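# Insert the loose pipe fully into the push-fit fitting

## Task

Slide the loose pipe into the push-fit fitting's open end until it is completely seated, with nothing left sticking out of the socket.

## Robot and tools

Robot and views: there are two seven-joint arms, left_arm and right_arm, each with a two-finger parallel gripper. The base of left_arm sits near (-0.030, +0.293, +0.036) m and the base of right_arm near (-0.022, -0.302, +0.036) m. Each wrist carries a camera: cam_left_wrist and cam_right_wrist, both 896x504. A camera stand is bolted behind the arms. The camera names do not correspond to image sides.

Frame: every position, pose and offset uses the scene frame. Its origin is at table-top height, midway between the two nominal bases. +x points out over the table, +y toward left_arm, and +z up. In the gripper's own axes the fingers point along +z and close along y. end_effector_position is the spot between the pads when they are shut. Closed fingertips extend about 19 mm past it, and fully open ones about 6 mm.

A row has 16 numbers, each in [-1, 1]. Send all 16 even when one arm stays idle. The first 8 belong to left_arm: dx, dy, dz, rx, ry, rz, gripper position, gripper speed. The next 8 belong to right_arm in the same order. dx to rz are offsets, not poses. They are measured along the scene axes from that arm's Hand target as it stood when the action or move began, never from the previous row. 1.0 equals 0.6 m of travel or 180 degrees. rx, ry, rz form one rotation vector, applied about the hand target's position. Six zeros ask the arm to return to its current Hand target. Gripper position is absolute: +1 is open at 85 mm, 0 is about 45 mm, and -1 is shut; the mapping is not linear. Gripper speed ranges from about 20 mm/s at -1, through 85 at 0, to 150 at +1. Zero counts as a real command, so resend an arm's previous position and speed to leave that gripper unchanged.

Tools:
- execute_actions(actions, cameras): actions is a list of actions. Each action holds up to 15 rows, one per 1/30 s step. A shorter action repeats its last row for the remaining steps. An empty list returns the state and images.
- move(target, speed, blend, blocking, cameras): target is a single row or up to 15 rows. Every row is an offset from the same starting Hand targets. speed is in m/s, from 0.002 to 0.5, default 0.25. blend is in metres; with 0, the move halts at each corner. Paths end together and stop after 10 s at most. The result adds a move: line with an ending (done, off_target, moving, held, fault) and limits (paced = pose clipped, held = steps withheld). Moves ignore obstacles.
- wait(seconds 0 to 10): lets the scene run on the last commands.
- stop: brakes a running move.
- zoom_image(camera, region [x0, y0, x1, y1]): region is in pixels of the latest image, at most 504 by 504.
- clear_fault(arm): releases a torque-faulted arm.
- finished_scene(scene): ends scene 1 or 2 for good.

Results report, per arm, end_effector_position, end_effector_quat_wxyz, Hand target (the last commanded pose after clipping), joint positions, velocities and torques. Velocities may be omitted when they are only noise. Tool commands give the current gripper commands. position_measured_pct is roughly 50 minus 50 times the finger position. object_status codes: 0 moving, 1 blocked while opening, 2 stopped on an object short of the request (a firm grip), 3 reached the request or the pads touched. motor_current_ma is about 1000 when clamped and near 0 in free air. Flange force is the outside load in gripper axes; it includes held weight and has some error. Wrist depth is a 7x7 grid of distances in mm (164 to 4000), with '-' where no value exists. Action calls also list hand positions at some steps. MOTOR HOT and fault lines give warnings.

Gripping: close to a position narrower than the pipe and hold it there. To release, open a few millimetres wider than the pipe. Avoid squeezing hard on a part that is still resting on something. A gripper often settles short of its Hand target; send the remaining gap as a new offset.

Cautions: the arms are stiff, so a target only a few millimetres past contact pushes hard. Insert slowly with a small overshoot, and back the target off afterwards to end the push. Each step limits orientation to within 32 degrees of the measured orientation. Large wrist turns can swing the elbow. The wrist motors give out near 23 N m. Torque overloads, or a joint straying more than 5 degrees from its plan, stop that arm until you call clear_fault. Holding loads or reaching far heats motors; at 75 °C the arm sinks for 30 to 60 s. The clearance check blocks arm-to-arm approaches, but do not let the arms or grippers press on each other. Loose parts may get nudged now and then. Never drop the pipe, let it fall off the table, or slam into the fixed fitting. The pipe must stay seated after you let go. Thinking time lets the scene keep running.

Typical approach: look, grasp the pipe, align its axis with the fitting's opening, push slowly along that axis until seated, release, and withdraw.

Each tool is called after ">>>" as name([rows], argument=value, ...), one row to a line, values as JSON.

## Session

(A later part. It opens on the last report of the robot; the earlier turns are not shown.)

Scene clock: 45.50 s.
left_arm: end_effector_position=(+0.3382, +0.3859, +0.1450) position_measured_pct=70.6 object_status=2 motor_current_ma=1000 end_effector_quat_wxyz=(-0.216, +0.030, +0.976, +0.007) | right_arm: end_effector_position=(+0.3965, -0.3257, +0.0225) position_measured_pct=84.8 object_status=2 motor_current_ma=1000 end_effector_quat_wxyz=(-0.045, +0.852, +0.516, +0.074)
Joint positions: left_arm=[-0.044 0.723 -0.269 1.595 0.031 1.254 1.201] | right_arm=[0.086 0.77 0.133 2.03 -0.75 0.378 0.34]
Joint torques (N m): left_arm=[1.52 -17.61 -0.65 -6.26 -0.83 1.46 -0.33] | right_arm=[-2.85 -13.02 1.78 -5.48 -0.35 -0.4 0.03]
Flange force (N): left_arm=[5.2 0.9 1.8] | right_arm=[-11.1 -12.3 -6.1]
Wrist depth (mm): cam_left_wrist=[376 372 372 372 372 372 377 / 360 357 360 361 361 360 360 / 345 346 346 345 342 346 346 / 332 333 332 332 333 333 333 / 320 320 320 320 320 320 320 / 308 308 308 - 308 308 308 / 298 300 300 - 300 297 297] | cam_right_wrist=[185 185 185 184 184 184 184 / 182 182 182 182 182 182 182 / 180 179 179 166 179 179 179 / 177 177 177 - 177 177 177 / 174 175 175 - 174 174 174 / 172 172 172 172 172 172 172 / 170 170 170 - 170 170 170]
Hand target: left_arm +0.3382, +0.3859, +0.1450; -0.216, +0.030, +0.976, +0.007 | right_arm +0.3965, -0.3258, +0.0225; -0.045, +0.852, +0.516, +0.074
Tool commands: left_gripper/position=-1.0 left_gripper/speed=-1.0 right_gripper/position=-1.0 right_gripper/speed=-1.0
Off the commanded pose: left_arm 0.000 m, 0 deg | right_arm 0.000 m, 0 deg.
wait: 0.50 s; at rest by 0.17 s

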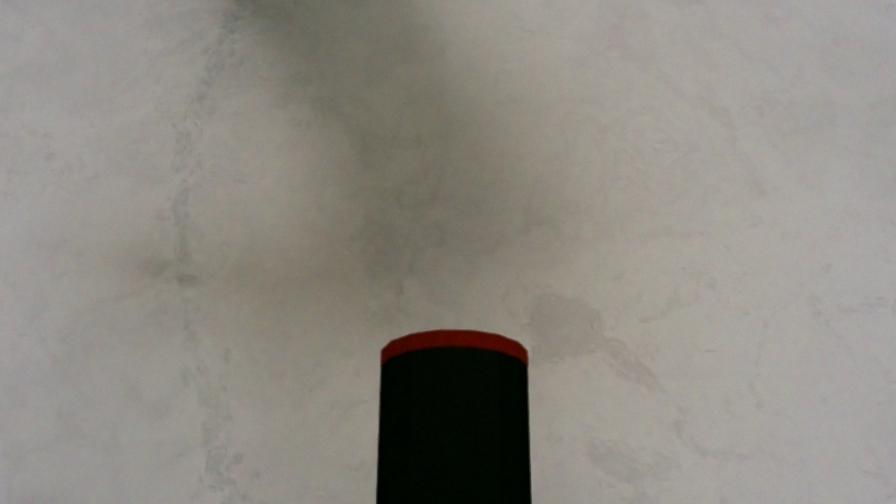

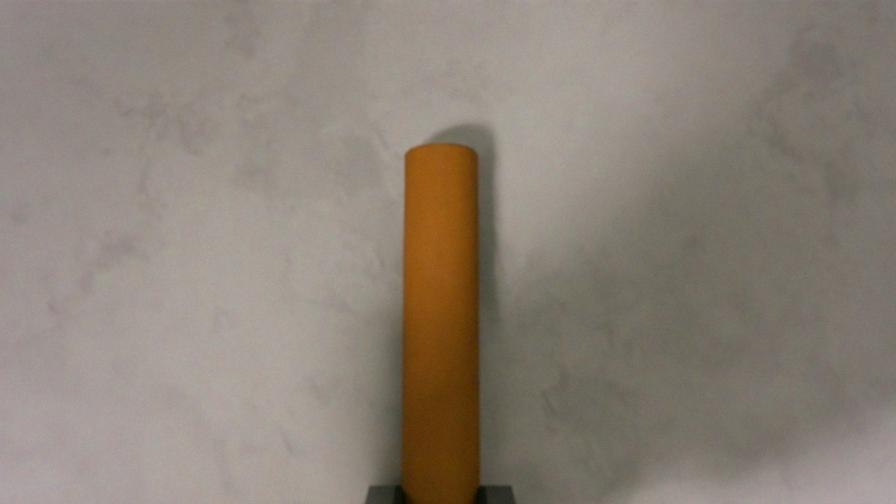

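>>> move([
  [0.0333, -0.0833, 0, 0, 0, 0.13, -1.0, -1.0, 0, 0, 0.1667, 0, 0, 0, -1.0, -1.0],
  [0.1363, -0.4265, -0.0567, 0, 0, 0.5194, -1.0, -1.0, 0.0215, 0.4430, 0.1468, -0.0602, -0.2451, 0.1453, -1.0, -1.0],
], speed=[0.12, 0.2], blend=[0.02, 0], cameras=["all"])

Scene clock: 53.00 s.
left_arm: end_effector_position=(+0.4200, +0.1300, +0.1109) position_measured_pct=70.6 object_status=2 motor_current_ma=1000 end_effector_quat_wxyz=(+0.153, +0.690, -0.691, +0.152) | right_arm: end_effector_position=(+0.4094, -0.0600, +0.1106) position_measured_pct=84.8 object_status=2 motor_current_ma=1000 end_effector_quat_wxyz=(+0.213, +0.627, +0.674, +0.326)
Joint positions: left_arm=[0.262 0.708 -0.359 1.818 0.907 0.901 2.44] | right_arm=[-0.492 0.721 -0.338 2.389 -0.753 -0.889 0.112]
Joint torques (N m): left_arm=[1.51 -17.4 -0.16 -6.21 0.47 1.07 -0.34] | right_arm=[-2.36 -14.18 0.95 -4.36 0.44 -2.22 -0.04]
Flange force (N): left_arm=[-1.7 4.5 -2.2] | right_arm=[-9.6 1.7 -5.8]
Wrist depth (mm): cam_left_wrist=[332 328 328 203 329 328 329 / 317 314 315 311 315 315 318 / 305 305 305 306 305 305 305 / 293 293 290 294 294 291 294 / 283 282 282 283 283 283 283 / 272 273 273 - 273 273 271 / 263 263 263 - 263 263 263] | cam_right_wrist=[220 245 276 316 381 468 597 / 218 242 273 311 374 454 579 / 215 238 267 304 372 446 563 / 213 236 264 309 371 439 549 / 211 234 260 305 365 428 531 / 209 231 254 300 360 418 517 / 209 228 254 295 353 410 505]
Hand target: left_arm +0.4200, +0.1300, +0.1109; +0.153, +0.690, -0.691, +0.152 | right_arm +0.4094, -0.0600, +0.1106; +0.213, +0.627, +0.674, +0.326
Off the commanded pose: left_arm 0.000 m, 0 deg | right_arm 0.000 m, 0 deg.
move: done

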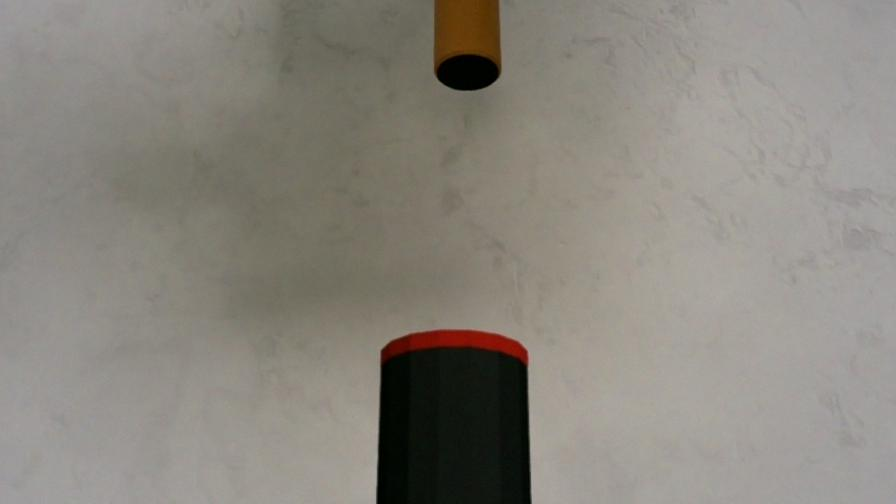

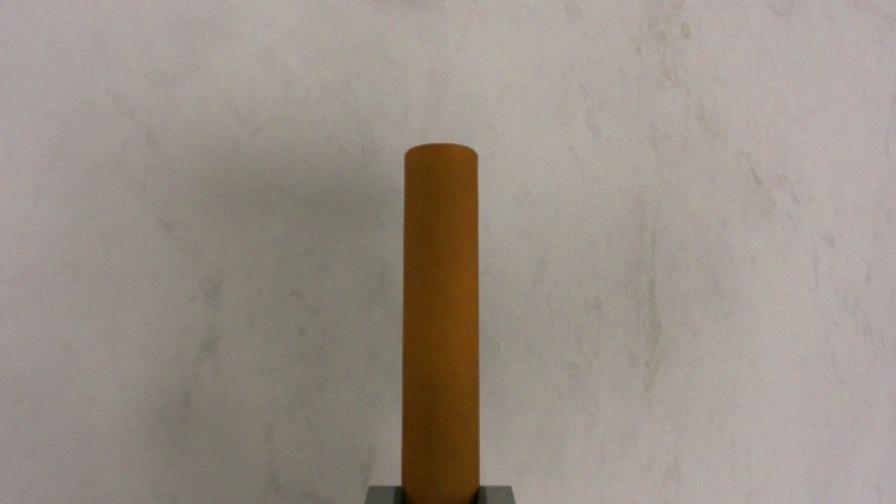

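>>> move(target=[0, 0, 0, 0, 0, 0, -1.0, -1.0, 0.0055, 0.075, 0, 0, 0, 0, -1.0, -1.0], speed=0.08, cameras=["all"])

Scene clock: 54.80 s.
left_arm: end_effector_position=(+0.4200, +0.1300, +0.1109) position_measured_pct=70.6 object_status=2 motor_current_ma=1000 end_effector_quat_wxyz=(+0.153, +0.690, -0.691, +0.152) | right_arm: end_effector_position=(+0.4127, -0.0150, +0.1106) position_measured_pct=84.8 object_status=2 motor_current_ma=1000 end_effector_quat_wxyz=(+0.213, +0.627, +0.674, +0.326)
Joint positions: left_arm=[0.262 0.708 -0.359 1.818 0.907 0.901 2.441] | right_arm=[-0.591 0.732 -0.329 2.281 -0.891 -0.842 0.191]
Joint torques (N m): left_arm=[1.55 -17.43 -0.13 -6.17 0.46 1.06 -0.33] | right_arm=[-2.36 -15.01 1 -5.09 0.54 -2.1 -0.04]
Flange force (N): left_arm=[-1.9 4.3 -2.2] | right_arm=[-10.0 1.0 -5.5]
Wrist depth (mm): cam_left_wrist=[332 328 328 203 325 329 328 / 318 315 315 194 315 315 318 / 305 305 305 188 305 306 305 / 293 293 294 186 294 291 294 / 282 283 283 283 283 283 283 / 273 273 272 - 273 273 270 / 263 263 263 - 263 263 263] | cam_right_wrist=[220 246 269 180 401 470 602 / 218 244 273 312 378 456 581 / 216 240 268 306 371 445 567 / 213 237 264 310 373 439 548 / 211 234 261 304 364 425 531 / 209 231 254 300 358 417 515 / 209 228 253 295 352 409 502]
Hand target: left_arm +0.4200, +0.1300, +0.1109; +0.153, +0.690, -0.691, +0.152 | right_arm +0.4127, -0.0149, +0.1106; +0.213, +0.627, +0.674, +0.326
Off the commanded pose: left_arm 0.000 m, 0 deg | right_arm 0.000 m, 0 deg.
move: done

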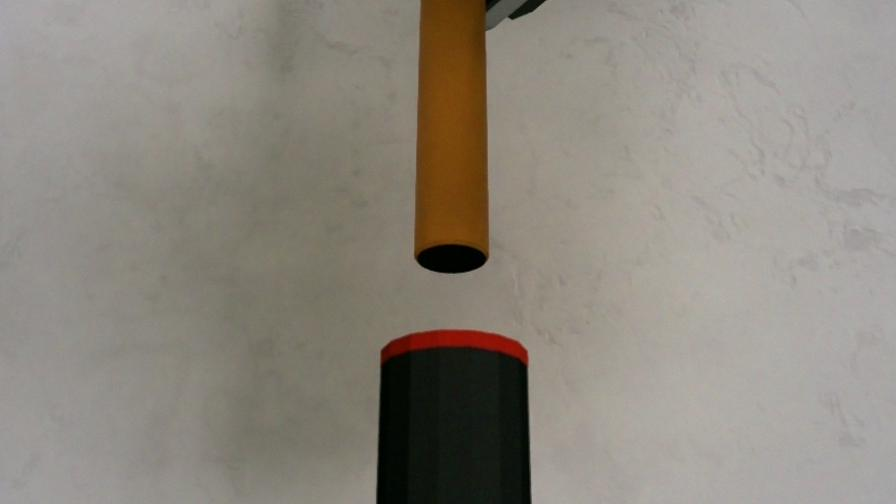

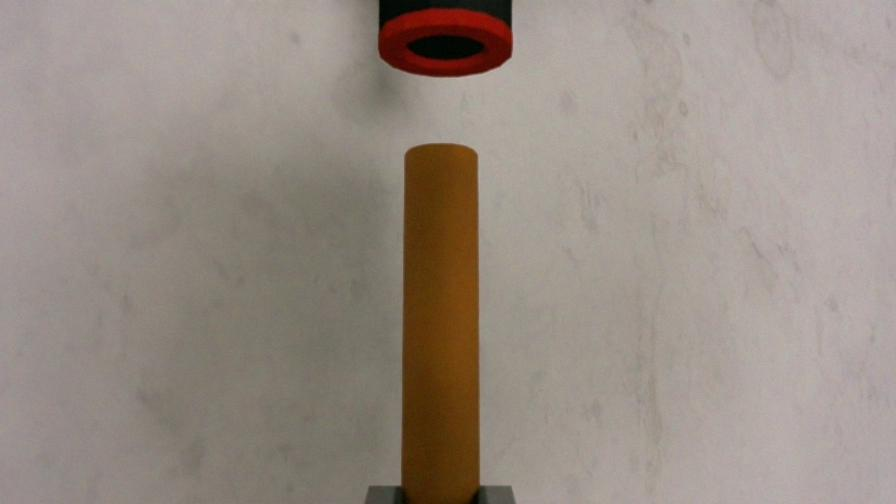

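>>> zoom_image(camera="cam_left_wrist", region=[330, 180, 580, 430])

>>> zoom_image(camera="cam_right_wrist", region=[340, 0, 560, 220])

Scaled by 2.016 from the camera's 896x504 image, which has a finer 1280x720 frame.

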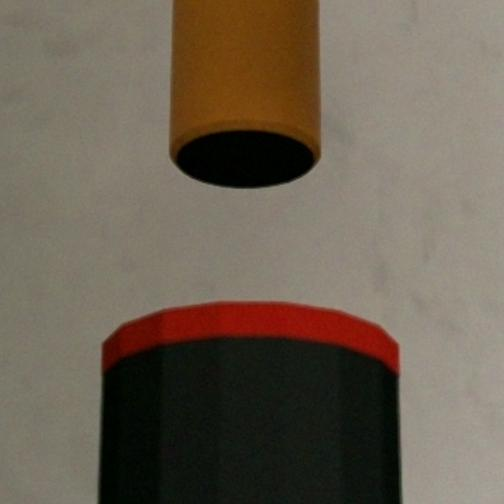

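Scaled by 2.291 from the camera's 896x504 image, which has a finer 1280x720 frame.

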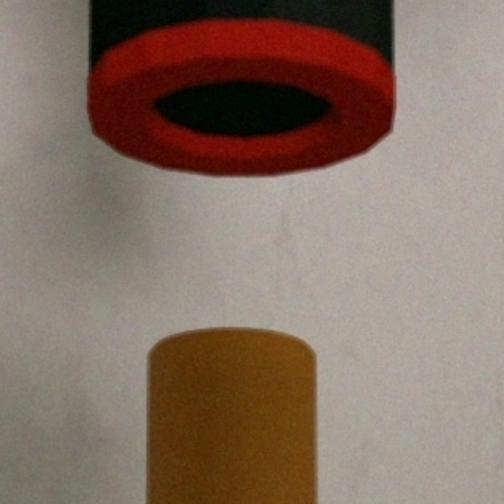

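>>> move(target=[0, 0, 0, 0, 0, 0, -1.0, -1.0, -0.00067, 0.02, 0.00267, 0, 0, 0, -1.0, -1.0], speed=0.03, cameras=["all"])

>>> zoom_image(camera="cam_left_wrist", region=[360, 240, 560, 440])

>>> zoom_image(camera="cam_right_wrist", region=[340, 0, 560, 220])

Scene clock: 57.50 s.
left_arm: end_effector_position=(+0.4200, +0.1300, +0.1109) position_measured_pct=70.6 object_status=2 motor_current_ma=1000 end_effector_quat_wxyz=(+0.153, +0.690, -0.691, +0.152) | right_arm: end_effector_position=(+0.4123, -0.0030, +0.1122) position_measured_pct=84.8 object_status=2 motor_current_ma=1000 end_effector_quat_wxyz=(+0.213, +0.627, +0.674, +0.326)
Joint positions: left_arm=[0.262 0.708 -0.359 1.818 0.907 0.901 2.441] | right_arm=[-0.618 0.731 -0.326 2.253 -0.933 -0.829 0.217]
Joint torques (N m): left_arm=[1.5 -17.42 -0.17 -6.21 0.46 1.04 -0.33] | right_arm=[-2.43 -15.26 1.04 -5.25 0.59 -2.1 -0.05]
Flange force (N): left_arm=[-1.8 4.5 -2.2] | right_arm=[-10.1 1.1 -5.2]
Wrist depth (mm): cam_left_wrist=[332 328 325 199 321 325 329 / 317 314 315 193 314 315 319 / 305 305 306 186 305 305 306 / 293 293 294 179 293 291 293 / 283 283 283 181 283 283 283 / 273 273 272 - 273 273 271 / 263 263 263 - 263 263 264] | cam_right_wrist=[222 248 271 - 402 475 603 / 220 245 267 177 396 459 585 / 218 242 270 302 375 449 568 / 215 239 266 312 375 441 552 / 213 236 262 306 367 430 535 / 210 233 255 301 362 419 518 / 211 230 255 297 355 411 506]
Hand target: left_arm +0.4200, +0.1300, +0.1109; +0.153, +0.690, -0.691, +0.152 | right_arm +0.4123, -0.0029, +0.1122; +0.213, +0.627, +0.674, +0.326
Off the commanded pose: left_arm 0.000 m, 0 deg | right_arm 0.000 m, 0 deg.
move: done

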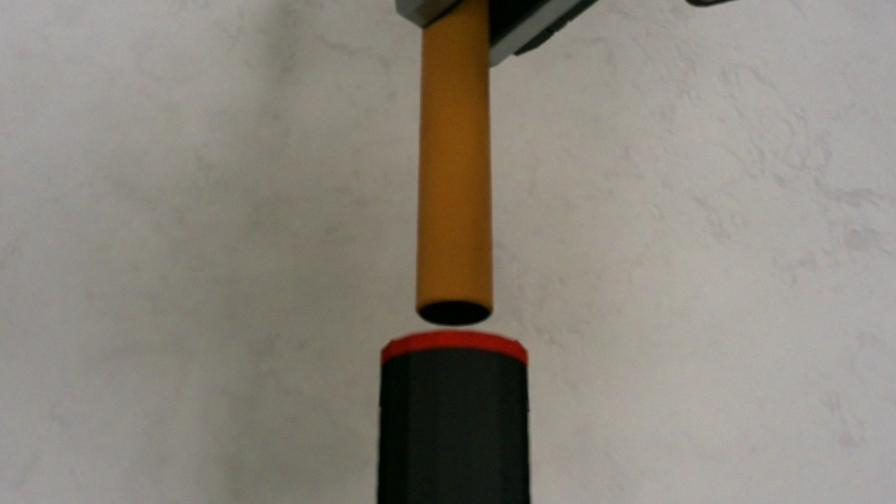

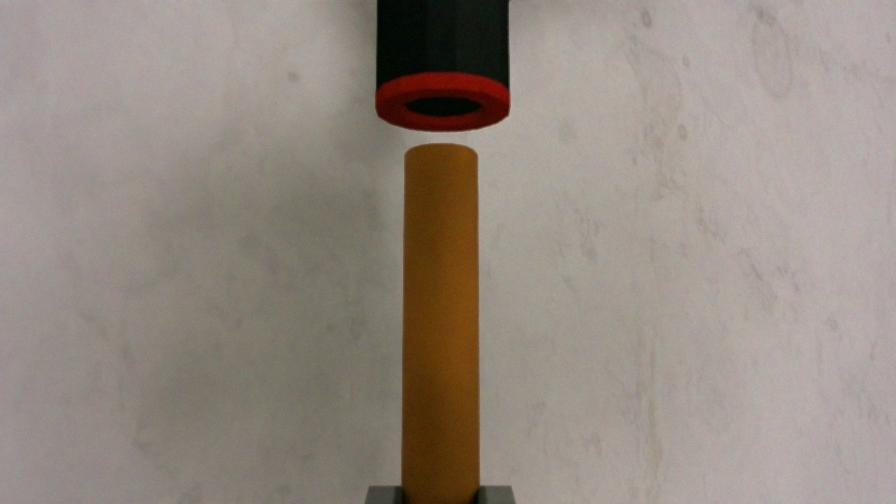

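Scaled by 2.520 from the camera's 896x504 image, which has a finer 1280x720 frame.

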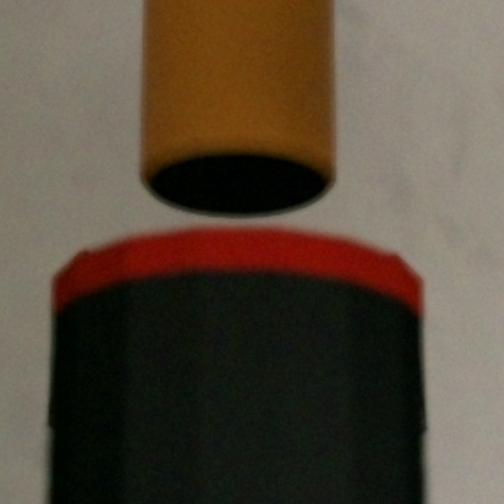

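Scaled by 2.291 from the camera's 896x504 image, which has a finer 1280x720 frame.

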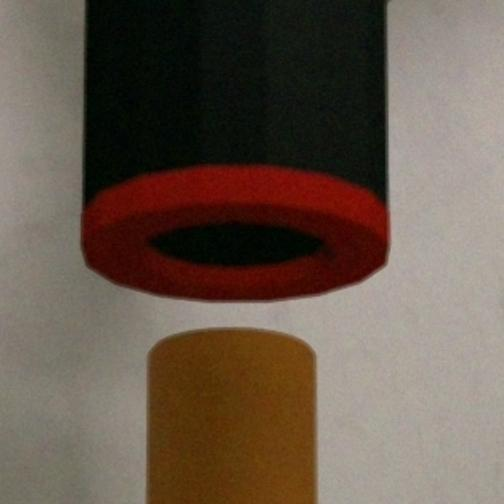

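>>> move(target=[0, 0, 0, 0, 0, 0, -1.0, -1.0, 0, 0.01, 0.00083, 0, 0, 0, -1.0, -1.0], speed=0.03, cameras=["all"])

>>> zoom_image(camera="cam_left_wrist", region=[360, 240, 560, 440])

>>> zoom_image(camera="cam_right_wrist", region=[340, 40, 540, 240])

Scene clock: 60.30 s.
left_arm: end_effector_position=(+0.4200, +0.1300, +0.1109) position_measured_pct=70.6 object_status=2 motor_current_ma=1000 end_effector_quat_wxyz=(+0.153, +0.690, -0.691, +0.152) | right_arm: end_effector_position=(+0.4123, +0.0030, +0.1127) position_measured_pct=84.8 object_status=2 motor_current_ma=1000 end_effector_quat_wxyz=(+0.213, +0.627, +0.674, +0.326)
Joint positions: left_arm=[0.262 0.708 -0.359 1.818 0.907 0.901 2.441] | right_arm=[-0.63 0.732 -0.324 2.239 -0.953 -0.824 0.23]
Joint torques (N m): left_arm=[1.5 -17.45 -0.2 -6.17 0.47 1.05 -0.32] | right_arm=[-2.57 -15.37 0.96 -5.2 0.65 -2.07 -0.07]
Flange force (N): left_arm=[-1.8 4.3 -2.1] | right_arm=[-9.9 1.5 -4.8]
Wrist depth (mm): cam_left_wrist=[332 328 325 196 204 325 325 / 317 315 315 193 315 315 318 / 305 305 305 186 306 305 305 / 294 294 294 178 293 291 294 / 283 283 283 173 283 283 283 / 272 272 273 - 273 273 270 / 263 263 263 - 263 264 264] | cam_right_wrist=[223 249 272 165 402 475 604 / 220 245 268 - 394 460 588 / 218 242 267 166 384 452 571 / 215 239 267 312 377 443 556 / 213 236 263 307 368 432 535 / 211 233 256 302 362 421 520 / 209 230 256 297 356 414 507]
Hand target: left_arm +0.4200, +0.1300, +0.1109; +0.153, +0.690, -0.691, +0.152 | right_arm +0.4123, +0.0030, +0.1127; +0.213, +0.627, +0.674, +0.326
Off the commanded pose: left_arm 0.000 m, 0 deg | right_arm 0.000 m, 0 deg.
move: done

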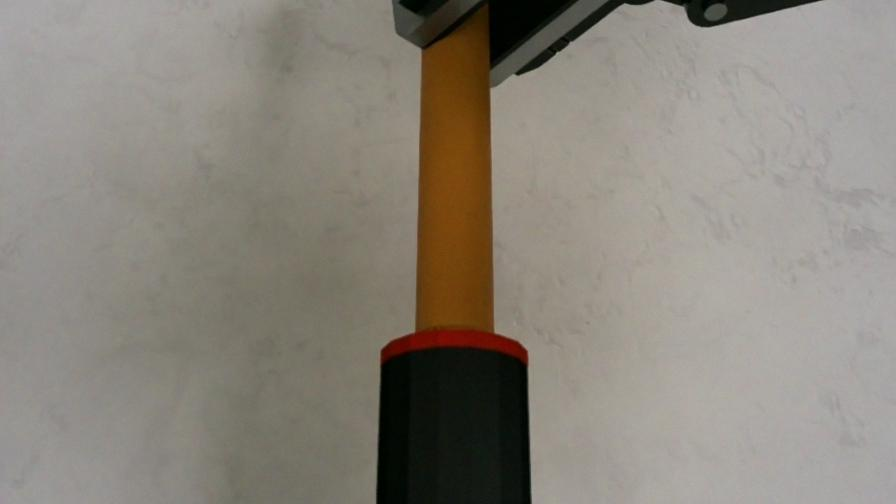

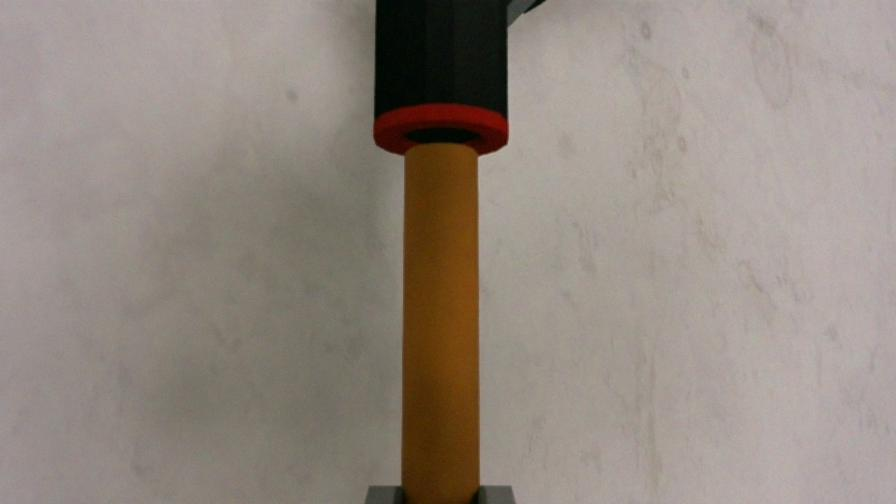

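Scaled by 2.520 from the camera's 896x504 image, which has a finer 1280x720 frame.

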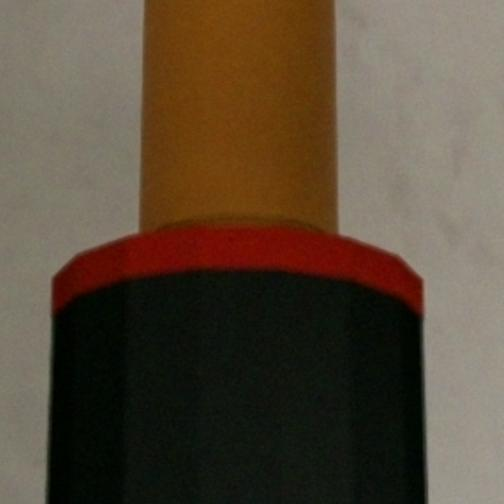

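Scaled by 2.520 from the camera's 896x504 image, which has a finer 1280x720 frame.

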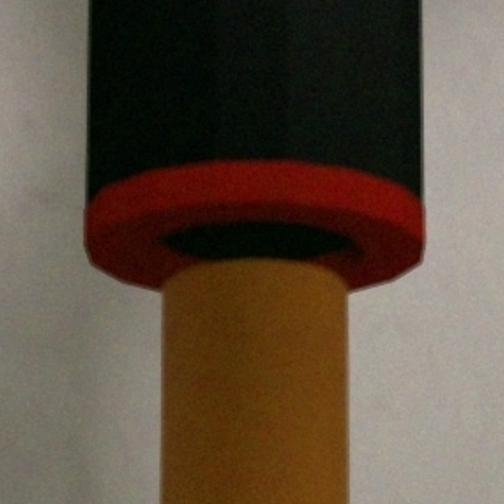

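>>> move(target=[0, 0, 0, 0, 0, 0, -1.0, -1.0, 0, 0.01, 0, 0, 0, 0, -1.0, -1.0], speed=0.015, cameras=["all"])

Scene clock: 61.50 s.
left_arm: end_effector_position=(+0.4200, +0.1300, +0.1109) position_measured_pct=70.6 object_status=2 motor_current_ma=1000 end_effector_quat_wxyz=(+0.153, +0.690, -0.691, +0.152) | right_arm: end_effector_position=(+0.4123, +0.0090, +0.1127) position_measured_pct=84.8 object_status=2 motor_current_ma=1000 end_effector_quat_wxyz=(+0.213, +0.627, +0.674, +0.326)
Joint positions: left_arm=[0.262 0.708 -0.359 1.818 0.907 0.901 2.441] | right_arm=[-0.643 0.734 -0.323 2.224 -0.971 -0.82 0.242]
Joint torques (N m): left_arm=[1.55 -17.43 -0.05 -6.19 0.47 1.05 -0.33] | right_arm=[-2.45 -15.48 0.97 -5.47 0.69 -2.07 -0.07]
Flange force (N): left_arm=[-1.9 4.3 -2.3] | right_arm=[-9.9 1.2 -5.3]
Wrist depth (mm): cam_left_wrist=[331 329 325 192 196 197 195 / 317 314 315 192 312 315 318 / 305 305 305 186 306 306 305 / 294 293 293 179 293 291 294 / 283 283 283 174 283 283 283 / 273 272 272 - 272 273 271 / 263 263 263 - 263 264 263] | cam_right_wrist=[223 249 272 166 400 477 604 / 220 246 268 - 395 461 589 / 219 242 265 166 387 449 569 / 215 238 266 312 377 444 553 / 213 237 263 307 368 430 537 / 211 233 256 303 362 420 519 / 209 230 255 298 355 411 505]
Hand target: left_arm +0.4200, +0.1300, +0.1109; +0.153, +0.690, -0.691, +0.152 | right_arm +0.4123, +0.0091, +0.1127; +0.213, +0.627, +0.674, +0.326
Off the commanded pose: left_arm 0.000 m, 0 deg | right_arm 0.000 m, 0 deg.
move: done

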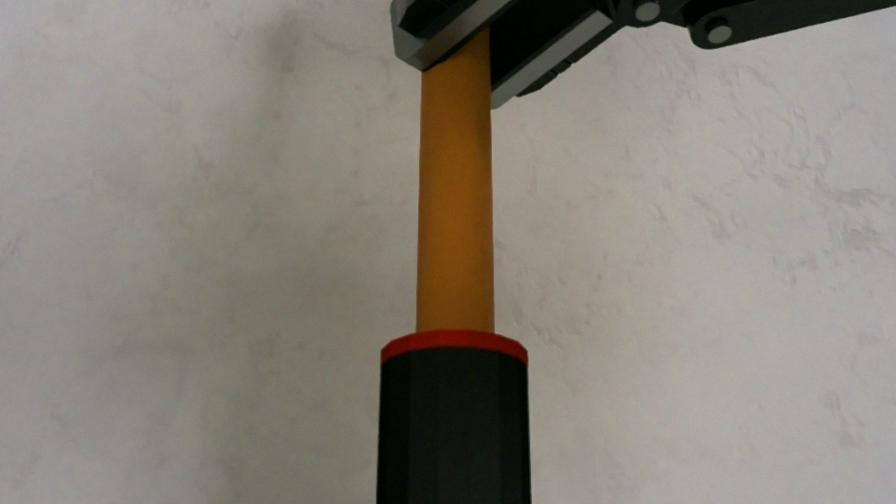

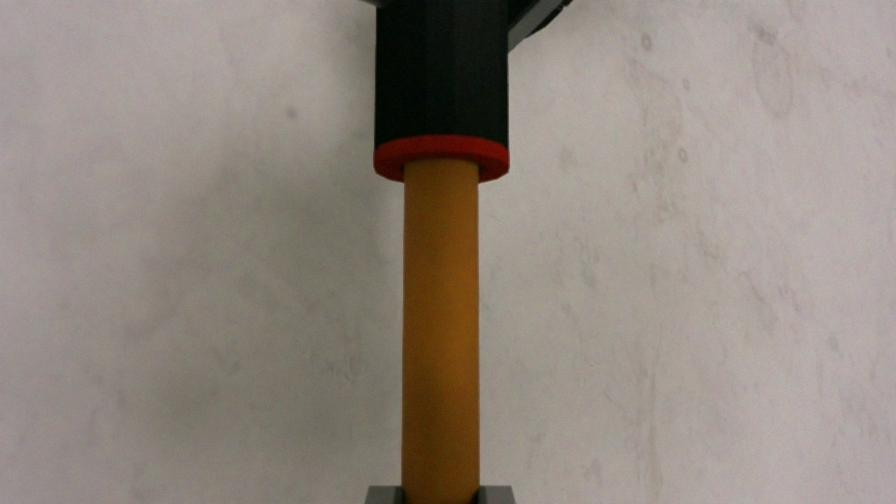

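>>> move(target=[0, 0, 0, 0, 0, 0, -1.0, -1.0, 0, 0.01, 0, 0, 0, 0, -1.0, -1.0], speed=0.015)

>>> move(target=[0, 0, 0, 0, 0, 0, -1.0, -1.0, 0, 0.00667, 0, 0, 0, 0, -1.0, -1.0], speed=0.015, cameras=["all"])

Scene clock: 62.43 s.
left_arm: end_effector_position=(+0.4200, +0.1301, +0.1109) position_measured_pct=70.6 object_status=2 motor_current_ma=1000 end_effector_quat_wxyz=(+0.153, +0.690, -0.691, +0.152) | right_arm: end_effector_position=(+0.4123, +0.0150, +0.1127) position_measured_pct=84.8 object_status=2 motor_current_ma=1000 end_effector_quat_wxyz=(+0.213, +0.627, +0.674, +0.326)
Joint positions: left_arm=[0.262 0.708 -0.359 1.818 0.907 0.901 2.44] | right_arm=[-0.655 0.737 -0.321 2.209 -0.989 -0.816 0.255]
Joint torques (N m): left_arm=[8.42 -18.59 7.57 -6.81 3.36 4 -0.34] | right_arm=[-9.42 -17.55 -5.93 -11.08 4.24 -0.75 0.04]
Flange force (N): left_arm=[-15.9 4.3 -8.7] | right_arm=[-24.8 1.9 -7.9]
Wrist depth (mm): cam_left_wrist=[331 327 327 188 192 191 191 / 316 314 314 191 311 314 315 / 305 305 304 186 305 304 305 / 293 293 293 179 293 290 293 / 282 282 282 174 282 282 283 / 272 272 272 - 272 273 270 / 262 263 263 - 263 263 263] | cam_right_wrist=[222 248 266 - 181 477 604 / 220 245 267 - 394 459 589 / 218 242 263 - 387 450 568 / 215 238 266 311 375 442 553 / 213 236 263 306 369 428 535 / 210 233 256 302 362 419 518 / 211 230 255 - 356 411 506]
Hand target: left_arm +0.4200, +0.1300, +0.1109; +0.153, +0.690, -0.691, +0.152 | right_arm +0.4123, +0.0151, +0.1127; +0.213, +0.627, +0.674, +0.326
Off the commanded pose: left_arm 0.000 m, 0 deg | right_arm 0.000 m, 0 deg.
move: done

Scene clock: 63.13 s.
left_arm: end_effector_position=(+0.4200, +0.1300, +0.1109) position_measured_pct=70.6 object_status=2 motor_current_ma=1000 end_effector_quat_wxyz=(+0.153, +0.690, -0.691, +0.152) | right_arm: end_effector_position=(+0.4123, +0.0190, +0.1127) position_measured_pct=84.8 object_status=2 motor_current_ma=1000 end_effector_quat_wxyz=(+0.213, +0.627, +0.674, +0.326)
Joint positions: left_arm=[0.262 0.708 -0.359 1.818 0.907 0.901 2.44] | right_arm=[-0.663 0.739 -0.32 2.199 -1.002 -0.813 0.263]
Joint torques (N m): left_arm=[10.92 -18.68 10.23 -6.67 4.17 5.1 -0.31] | right_arm=[-11.66 -18.78 -8.13 -13.32 5.44 -0.42 0.09]
Flange force (N): left_arm=[-20.7 3.8 -11.1] | right_arm=[-30.1 1.2 -8.4]
Wrist depth (mm): cam_left_wrist=[331 327 327 184 191 187 188 / 317 314 314 191 310 314 314 / 304 305 305 186 304 304 305 / 293 293 293 178 293 290 293 / 282 282 282 172 282 282 283 / 273 272 272 - 272 272 270 / 263 263 263 - 263 263 263] | cam_right_wrist=[222 248 266 - 179 488 606 / 220 245 267 - 396 458 587 / 218 242 263 - 388 451 568 / 215 238 262 - 374 442 552 / 213 236 263 306 368 429 534 / 210 232 256 302 362 421 520 / 211 230 255 - 355 411 508]
Hand target: left_arm +0.4200, +0.1300, +0.1109; +0.153, +0.690, -0.691, +0.152 | right_arm +0.4123, +0.0190, +0.1127; +0.213, +0.627, +0.674, +0.326
Off the commanded pose: left_arm 0.000 m, 0 deg | right_arm 0.000 m, 0 deg.
move: done

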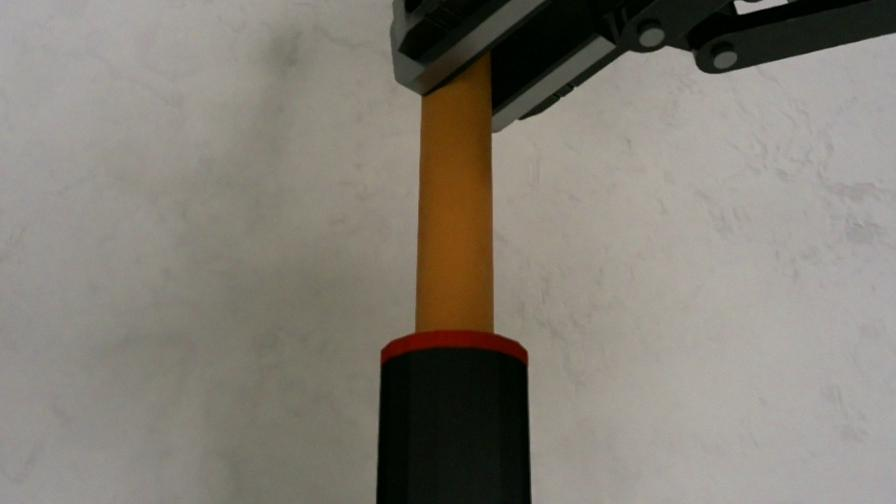

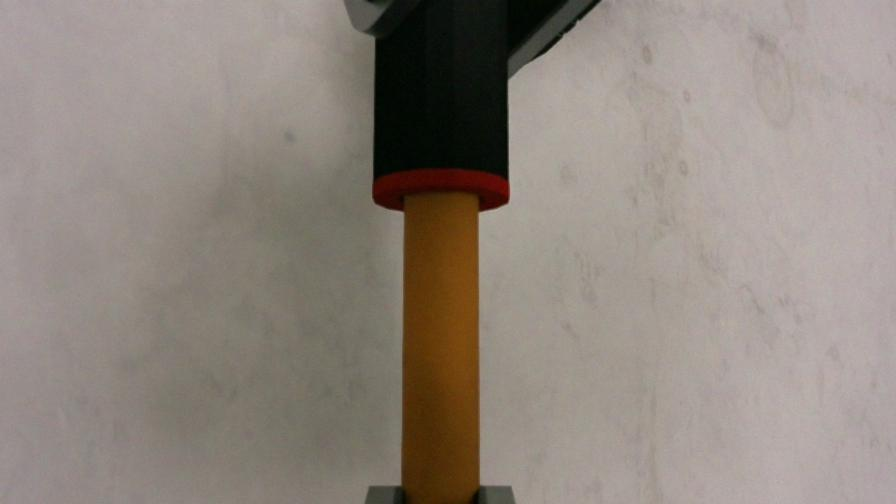

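>>> move(target=[0, 0, 0, 0, 0, 0, -1.0, -1.0, 0, 0.00833, 0, 0, 0, 0, -1.0, -1.0], speed=0.015)

>>> move(target=[0, 0, 0, 0, 0, 0, -1.0, -1.0, 0, 0.00667, 0, 0, 0, 0, -1.0, -1.0], speed=0.015, cameras=["all"])

Scene clock: 64.37 s.
left_arm: end_effector_position=(+0.4200, +0.1300, +0.1109) position_measured_pct=70.6 object_status=2 motor_current_ma=1000 end_effector_quat_wxyz=(+0.153, +0.690, -0.691, +0.152) | right_arm: end_effector_position=(+0.4123, +0.0240, +0.1127) position_measured_pct=84.8 object_status=2 motor_current_ma=1000 end_effector_quat_wxyz=(+0.213, +0.627, +0.674, +0.326)
Joint positions: left_arm=[0.262 0.708 -0.359 1.818 0.907 0.901 2.44] | right_arm=[-0.672 0.741 -0.318 2.186 -1.017 -0.81 0.274]
Joint torques (N m): left_arm=[10.94 -18.51 10.33 -6.56 4.13 5.15 -0.34] | right_arm=[-11.53 -18.9 -7.96 -13.77 5.32 -0.37 -0.04]
Flange force (N): left_arm=[-20.6 3.7 -11.4] | right_arm=[-30.7 0.9 -9.0]
Wrist depth (mm): cam_left_wrist=[330 328 327 180 185 180 183 / 317 314 314 190 194 311 314 / 304 304 305 186 302 304 304 / 293 293 293 179 293 290 293 / 282 282 282 172 282 282 282 / 272 272 272 - 273 272 270 / 263 263 263 - 263 263 263] | cam_right_wrist=[222 248 - - 176 489 599 / 220 245 264 - 394 461 586 / 218 242 264 - 388 450 572 / 215 238 262 - 380 442 553 / 213 236 263 306 368 429 533 / 210 233 256 302 362 420 521 / 211 230 255 - 354 413 506]
Hand target: left_arm +0.4200, +0.1300, +0.1109; +0.153, +0.690, -0.691, +0.152 | right_arm +0.4123, +0.0240, +0.1127; +0.213, +0.627, +0.674, +0.326
Off the commanded pose: left_arm 0.000 m, 0 deg | right_arm 0.000 m, 0 deg.
move: done

Scene clock: 65.07 s.
left_arm: end_effector_position=(+0.4200, +0.1300, +0.1109) position_measured_pct=70.6 object_status=2 motor_current_ma=1000 end_effector_quat_wxyz=(+0.153, +0.690, -0.691, +0.152) | right_arm: end_effector_position=(+0.4123, +0.0280, +0.1127) position_measured_pct=84.8 object_status=2 motor_current_ma=1000 end_effector_quat_wxyz=(+0.213, +0.627, +0.674, +0.326)
Joint positions: left_arm=[0.262 0.708 -0.359 1.818 0.907 0.901 2.44] | right_arm=[-0.68 0.743 -0.317 2.176 -1.029 -0.808 0.282]
Joint torques (N m): left_arm=[11.07 -18.44 10.38 -6.41 4.1 5.21 -0.38] | right_arm=[-11.44 -19.15 -7.93 -13.91 5.29 -0.39 -0.06]
Flange force (N): left_arm=[-20.6 3.3 -11.5] | right_arm=[-30.6 0.7 -8.9]
Wrist depth (mm): cam_left_wrist=[330 327 327 176 181 177 181 / 317 314 314 187 191 311 311 / 305 305 302 186 302 305 305 / 293 293 294 178 293 290 293 / 282 282 282 173 282 282 282 / 272 272 272 - 272 272 270 / 263 263 263 - 263 263 263] | cam_right_wrist=[222 248 - - 172 470 632 / 220 245 263 - 390 464 587 / 218 242 263 - 388 450 569 / 215 238 261 - 381 443 550 / 213 236 263 306 369 431 534 / 210 233 256 302 361 422 524 / 211 230 255 - 355 413 506]
Hand target: left_arm +0.4200, +0.1300, +0.1109; +0.153, +0.690, -0.691, +0.152 | right_arm +0.4123, +0.0281, +0.1127; +0.213, +0.627, +0.674, +0.326
Off the commanded pose: left_arm 0.000 m, 0 deg | right_arm 0.000 m, 0 deg.
move: done

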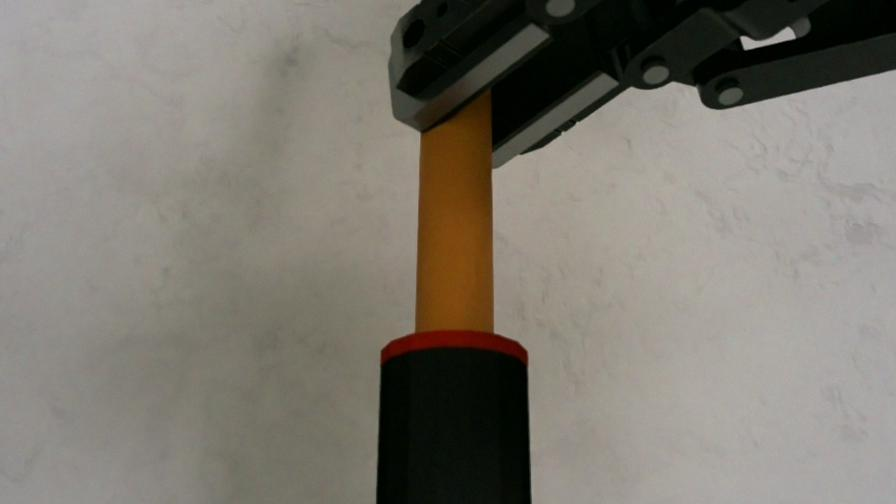

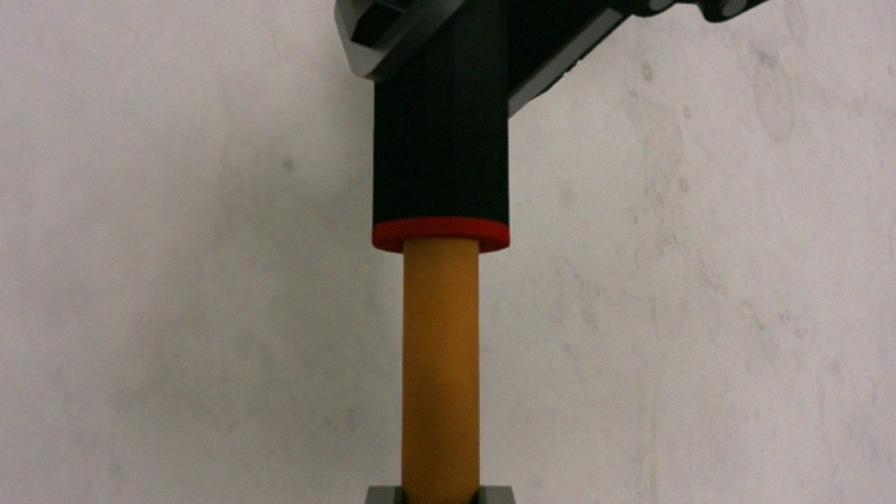

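>>> move(target=[0, 0, 0, 0, 0, 0, -1.0, -1.0, 0, 0.00667, 0, 0, 0, 0, -1.0, -1.0], speed=0.015)

>>> move(target=[0, 0, 0, 0, 0, 0, -1.0, -1.0, 0, 0.005, 0, 0, 0, 0, -1.0, -1.0], speed=0.015)

Scene clock: 66.07 s.
left_arm: end_effector_position=(+0.4200, +0.1300, +0.1109) position_measured_pct=70.6 object_status=2 motor_current_ma=1000 end_effector_quat_wxyz=(+0.153, +0.690, -0.691, +0.152) | right_arm: end_effector_position=(+0.4123, +0.0321, +0.1127) position_measured_pct=84.8 object_status=2 motor_current_ma=1000 end_effector_quat_wxyz=(+0.213, +0.627, +0.674, +0.326)
Joint positions: left_arm=[0.262 0.708 -0.359 1.818 0.907 0.901 2.44] | right_arm=[-0.688 0.745 -0.316 2.166 -1.041 -0.805 0.291]
Joint torques (N m): left_arm=[10.98 -18.33 10.38 -6.35 4.06 5.21 -0.34] | right_arm=[-11.39 -19.24 -7.72 -14.05 5.3 -0.39 -0.03]
Flange force (N): left_arm=[-20.4 3.3 -11.6] | right_arm=[-30.6 0.6 -9.2]
Wrist depth (mm): cam_left_wrist=[331 327 327 174 179 173 179 / 317 314 313 182 187 182 185 / 304 305 301 186 302 305 304 / 293 293 293 178 293 290 294 / 282 282 283 174 282 283 282 / 272 272 272 - 272 272 270 / 263 263 263 - 263 263 263] | cam_right_wrist=[223 248 - - 171 - - / 220 245 263 - 177 467 586 / 218 242 264 - 389 450 569 / 215 238 261 - 389 443 553 / 213 237 263 307 369 430 537 / 211 233 256 302 362 421 521 / 211 230 255 297 356 412 507]
Hand target: left_arm +0.4200, +0.1300, +0.1109; +0.153, +0.690, -0.691, +0.152 | right_arm +0.4123, +0.0321, +0.1127; +0.213, +0.627, +0.674, +0.326
Off the commanded pose: left_arm 0.000 m, 0 deg | right_arm 0.000 m, 0 deg.
move: done

Scene clock: 66.77 s.
left_arm: end_effector_position=(+0.4200, +0.1300, +0.1109) position_measured_pct=70.6 object_status=2 motor_current_ma=1000 end_effector_quat_wxyz=(+0.153, +0.690, -0.691, +0.152) | right_arm: end_effector_position=(+0.4123, +0.0350, +0.1127) position_measured_pct=84.8 object_status=2 motor_current_ma=1000 end_effector_quat_wxyz=(+0.213, +0.627, +0.674, +0.326)
Joint positions: left_arm=[0.262 0.708 -0.359 1.818 0.907 0.901 2.44] | right_arm=[-0.693 0.747 -0.315 2.158 -1.05 -0.804 0.298]
Joint torques (N m): left_arm=[11.97 -18.48 11.52 -6.35 4.36 5.65 -0.36] | right_arm=[-12.26 -19.58 -8.54 -14.88 5.75 -0.18 -0.06]
Flange force (N): left_arm=[-22.4 3.1 -12.4] | right_arm=[-32.5 0.8 -9.7]
Wrist depth (mm): cam_left_wrist=[330 327 327 172 178 171 178 / 317 314 314 178 183 181 181 / 304 305 302 184 299 302 301 / 293 293 293 179 293 290 294 / 282 282 282 172 283 282 283 / 272 272 272 - 272 272 270 / 263 263 263 - 263 263 263] | cam_right_wrist=[222 249 - - 170 169 - / 220 245 - - 177 464 586 / 218 242 263 - 388 450 573 / 215 238 261 - 389 442 554 / 213 236 260 - 370 430 536 / 210 232 256 302 362 421 520 / 211 230 255 - 355 411 506]
Hand target: left_arm +0.4200, +0.1300, +0.1109; +0.153, +0.690, -0.691, +0.152 | right_arm +0.4123, +0.0351, +0.1127; +0.213, +0.627, +0.674, +0.326
Off the commanded pose: left_arm 0.000 m, 0 deg | right_arm 0.000 m, 0 deg.
move: done

>>> move(target=[0, 0, 0, 0, 0, 0, -1.0, -1.0, 0, 0.00333, 0, 0, 0, 0, -1.0, -1.0], speed=0.01)

>>> move(target=[0, 0, 0, 0, 0, 0, -1.0, -1.0, 0, 0.00167, 0, 0, 0, 0, -1.0, -1.0], speed=0.01, cameras=["all"])

Scene clock: 67.70 s.
left_arm: end_effector_position=(+0.4200, +0.1300, +0.1109) position_measured_pct=70.6 object_status=2 motor_current_ma=1000 end_effector_quat_wxyz=(+0.153, +0.690, -0.691, +0.152) | right_arm: end_effector_position=(+0.4123, +0.0371, +0.1127) position_measured_pct=84.8 object_status=2 motor_current_ma=1000 end_effector_quat_wxyz=(+0.213, +0.627, +0.674, +0.326)
Joint positions: left_arm=[0.262 0.708 -0.359 1.818 0.907 0.901 2.44] | right_arm=[-0.697 0.748 -0.315 2.153 -1.056 -0.803 0.303]
Joint torques (N m): left_arm=[11.07 -18.34 10.54 -6.26 4.04 5.32 -0.37] | right_arm=[-11.54 -19.54 -7.73 -14.31 5.36 -0.34 -0.02]
Flange force (N): left_arm=[-20.5 3.1 -11.6] | right_arm=[-31.1 0.4 -9.0]
Wrist depth (mm): cam_left_wrist=[330 327 327 171 - 168 - / 317 314 314 176 180 179 180 / 304 305 301 184 190 302 302 / 293 293 293 178 293 290 293 / 282 282 282 173 283 282 282 / 272 272 272 - 272 272 270 / 263 263 263 - 263 263 263] | cam_right_wrist=[223 248 - - 170 169 - / 220 245 - - 174 479 588 / 218 242 264 - 389 451 571 / 215 239 260 - 389 443 555 / 213 236 258 - 370 431 536 / 210 233 256 303 362 422 523 / 211 230 255 298 356 413 508]
Hand target: left_arm +0.4200, +0.1300, +0.1109; +0.153, +0.690, -0.691, +0.152 | right_arm +0.4123, +0.0371, +0.1127; +0.213, +0.627, +0.674, +0.326
Off the commanded pose: left_arm 0.000 m, 0 deg | right_arm 0.000 m, 0 deg.
move: done

Scene clock: 68.40 s.
left_arm: end_effector_position=(+0.4200, +0.1300, +0.1109) position_measured_pct=70.6 object_status=2 motor_current_ma=1000 end_effector_quat_wxyz=(+0.153, +0.690, -0.691, +0.152) | right_arm: end_effector_position=(+0.4123, +0.0380, +0.1127) position_measured_pct=84.8 object_status=2 motor_current_ma=1000 end_effector_quat_wxyz=(+0.213, +0.627, +0.674, +0.326)
Joint positions: left_arm=[0.262 0.708 -0.359 1.818 0.907 0.901 2.44] | right_arm=[-0.699 0.749 -0.315 2.15 -1.059 -0.802 0.305]
Joint torques (N m): left_arm=[12.32 -18.37 11.8 -6.07 4.41 5.85 -0.37] | right_arm=[-12.37 -20.01 -8.64 -15.4 5.84 -0.16 -0.07]
Flange force (N): left_arm=[-22.8 2.4 -12.8] | right_arm=[-33.3 0.0 -9.7]
Wrist depth (mm): cam_left_wrist=[331 327 327 171 - 171 - / 316 314 313 175 179 179 179 / 304 305 301 184 188 301 302 / 293 293 293 178 293 290 293 / 282 282 282 173 282 283 283 / 272 272 272 - 272 272 270 / 263 263 263 - 263 263 263] | cam_right_wrist=[222 248 - - 168 169 - / 219 245 - - 173 478 585 / 218 242 260 - 397 450 573 / 215 238 260 - 389 444 553 / 213 236 260 - 372 431 534 / 210 233 256 302 362 422 522 / 211 230 256 298 356 413 509]
Hand target: left_arm +0.4200, +0.1300, +0.1109; +0.153, +0.690, -0.691, +0.152 | right_arm +0.4123, +0.0381, +0.1127; +0.213, +0.627, +0.674, +0.326
Off the commanded pose: left_arm 0.000 m, 0 deg | right_arm 0.000 m, 0 deg.
move: done

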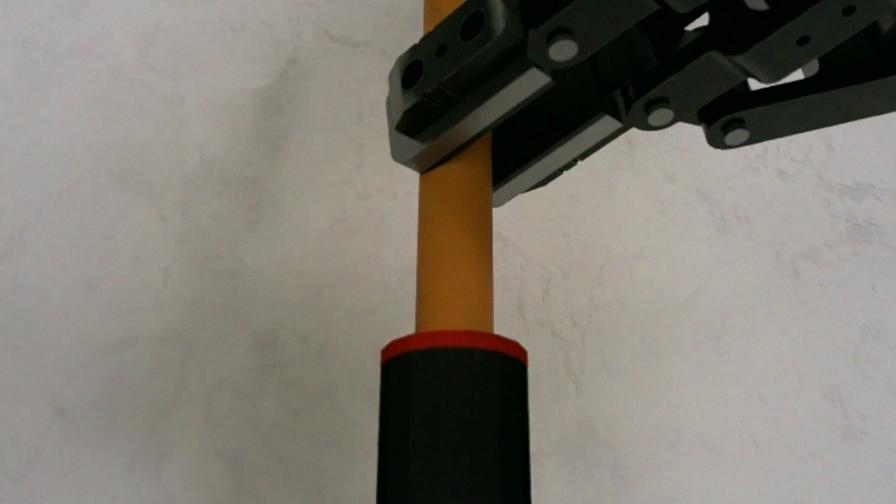

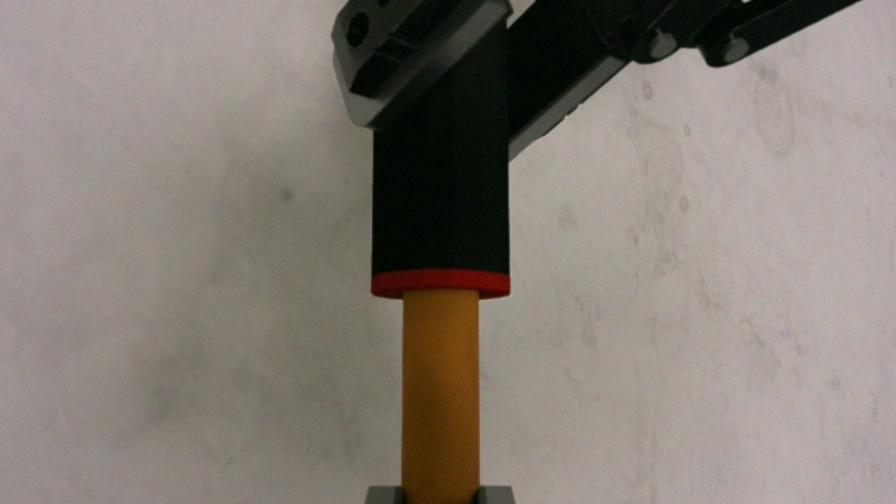

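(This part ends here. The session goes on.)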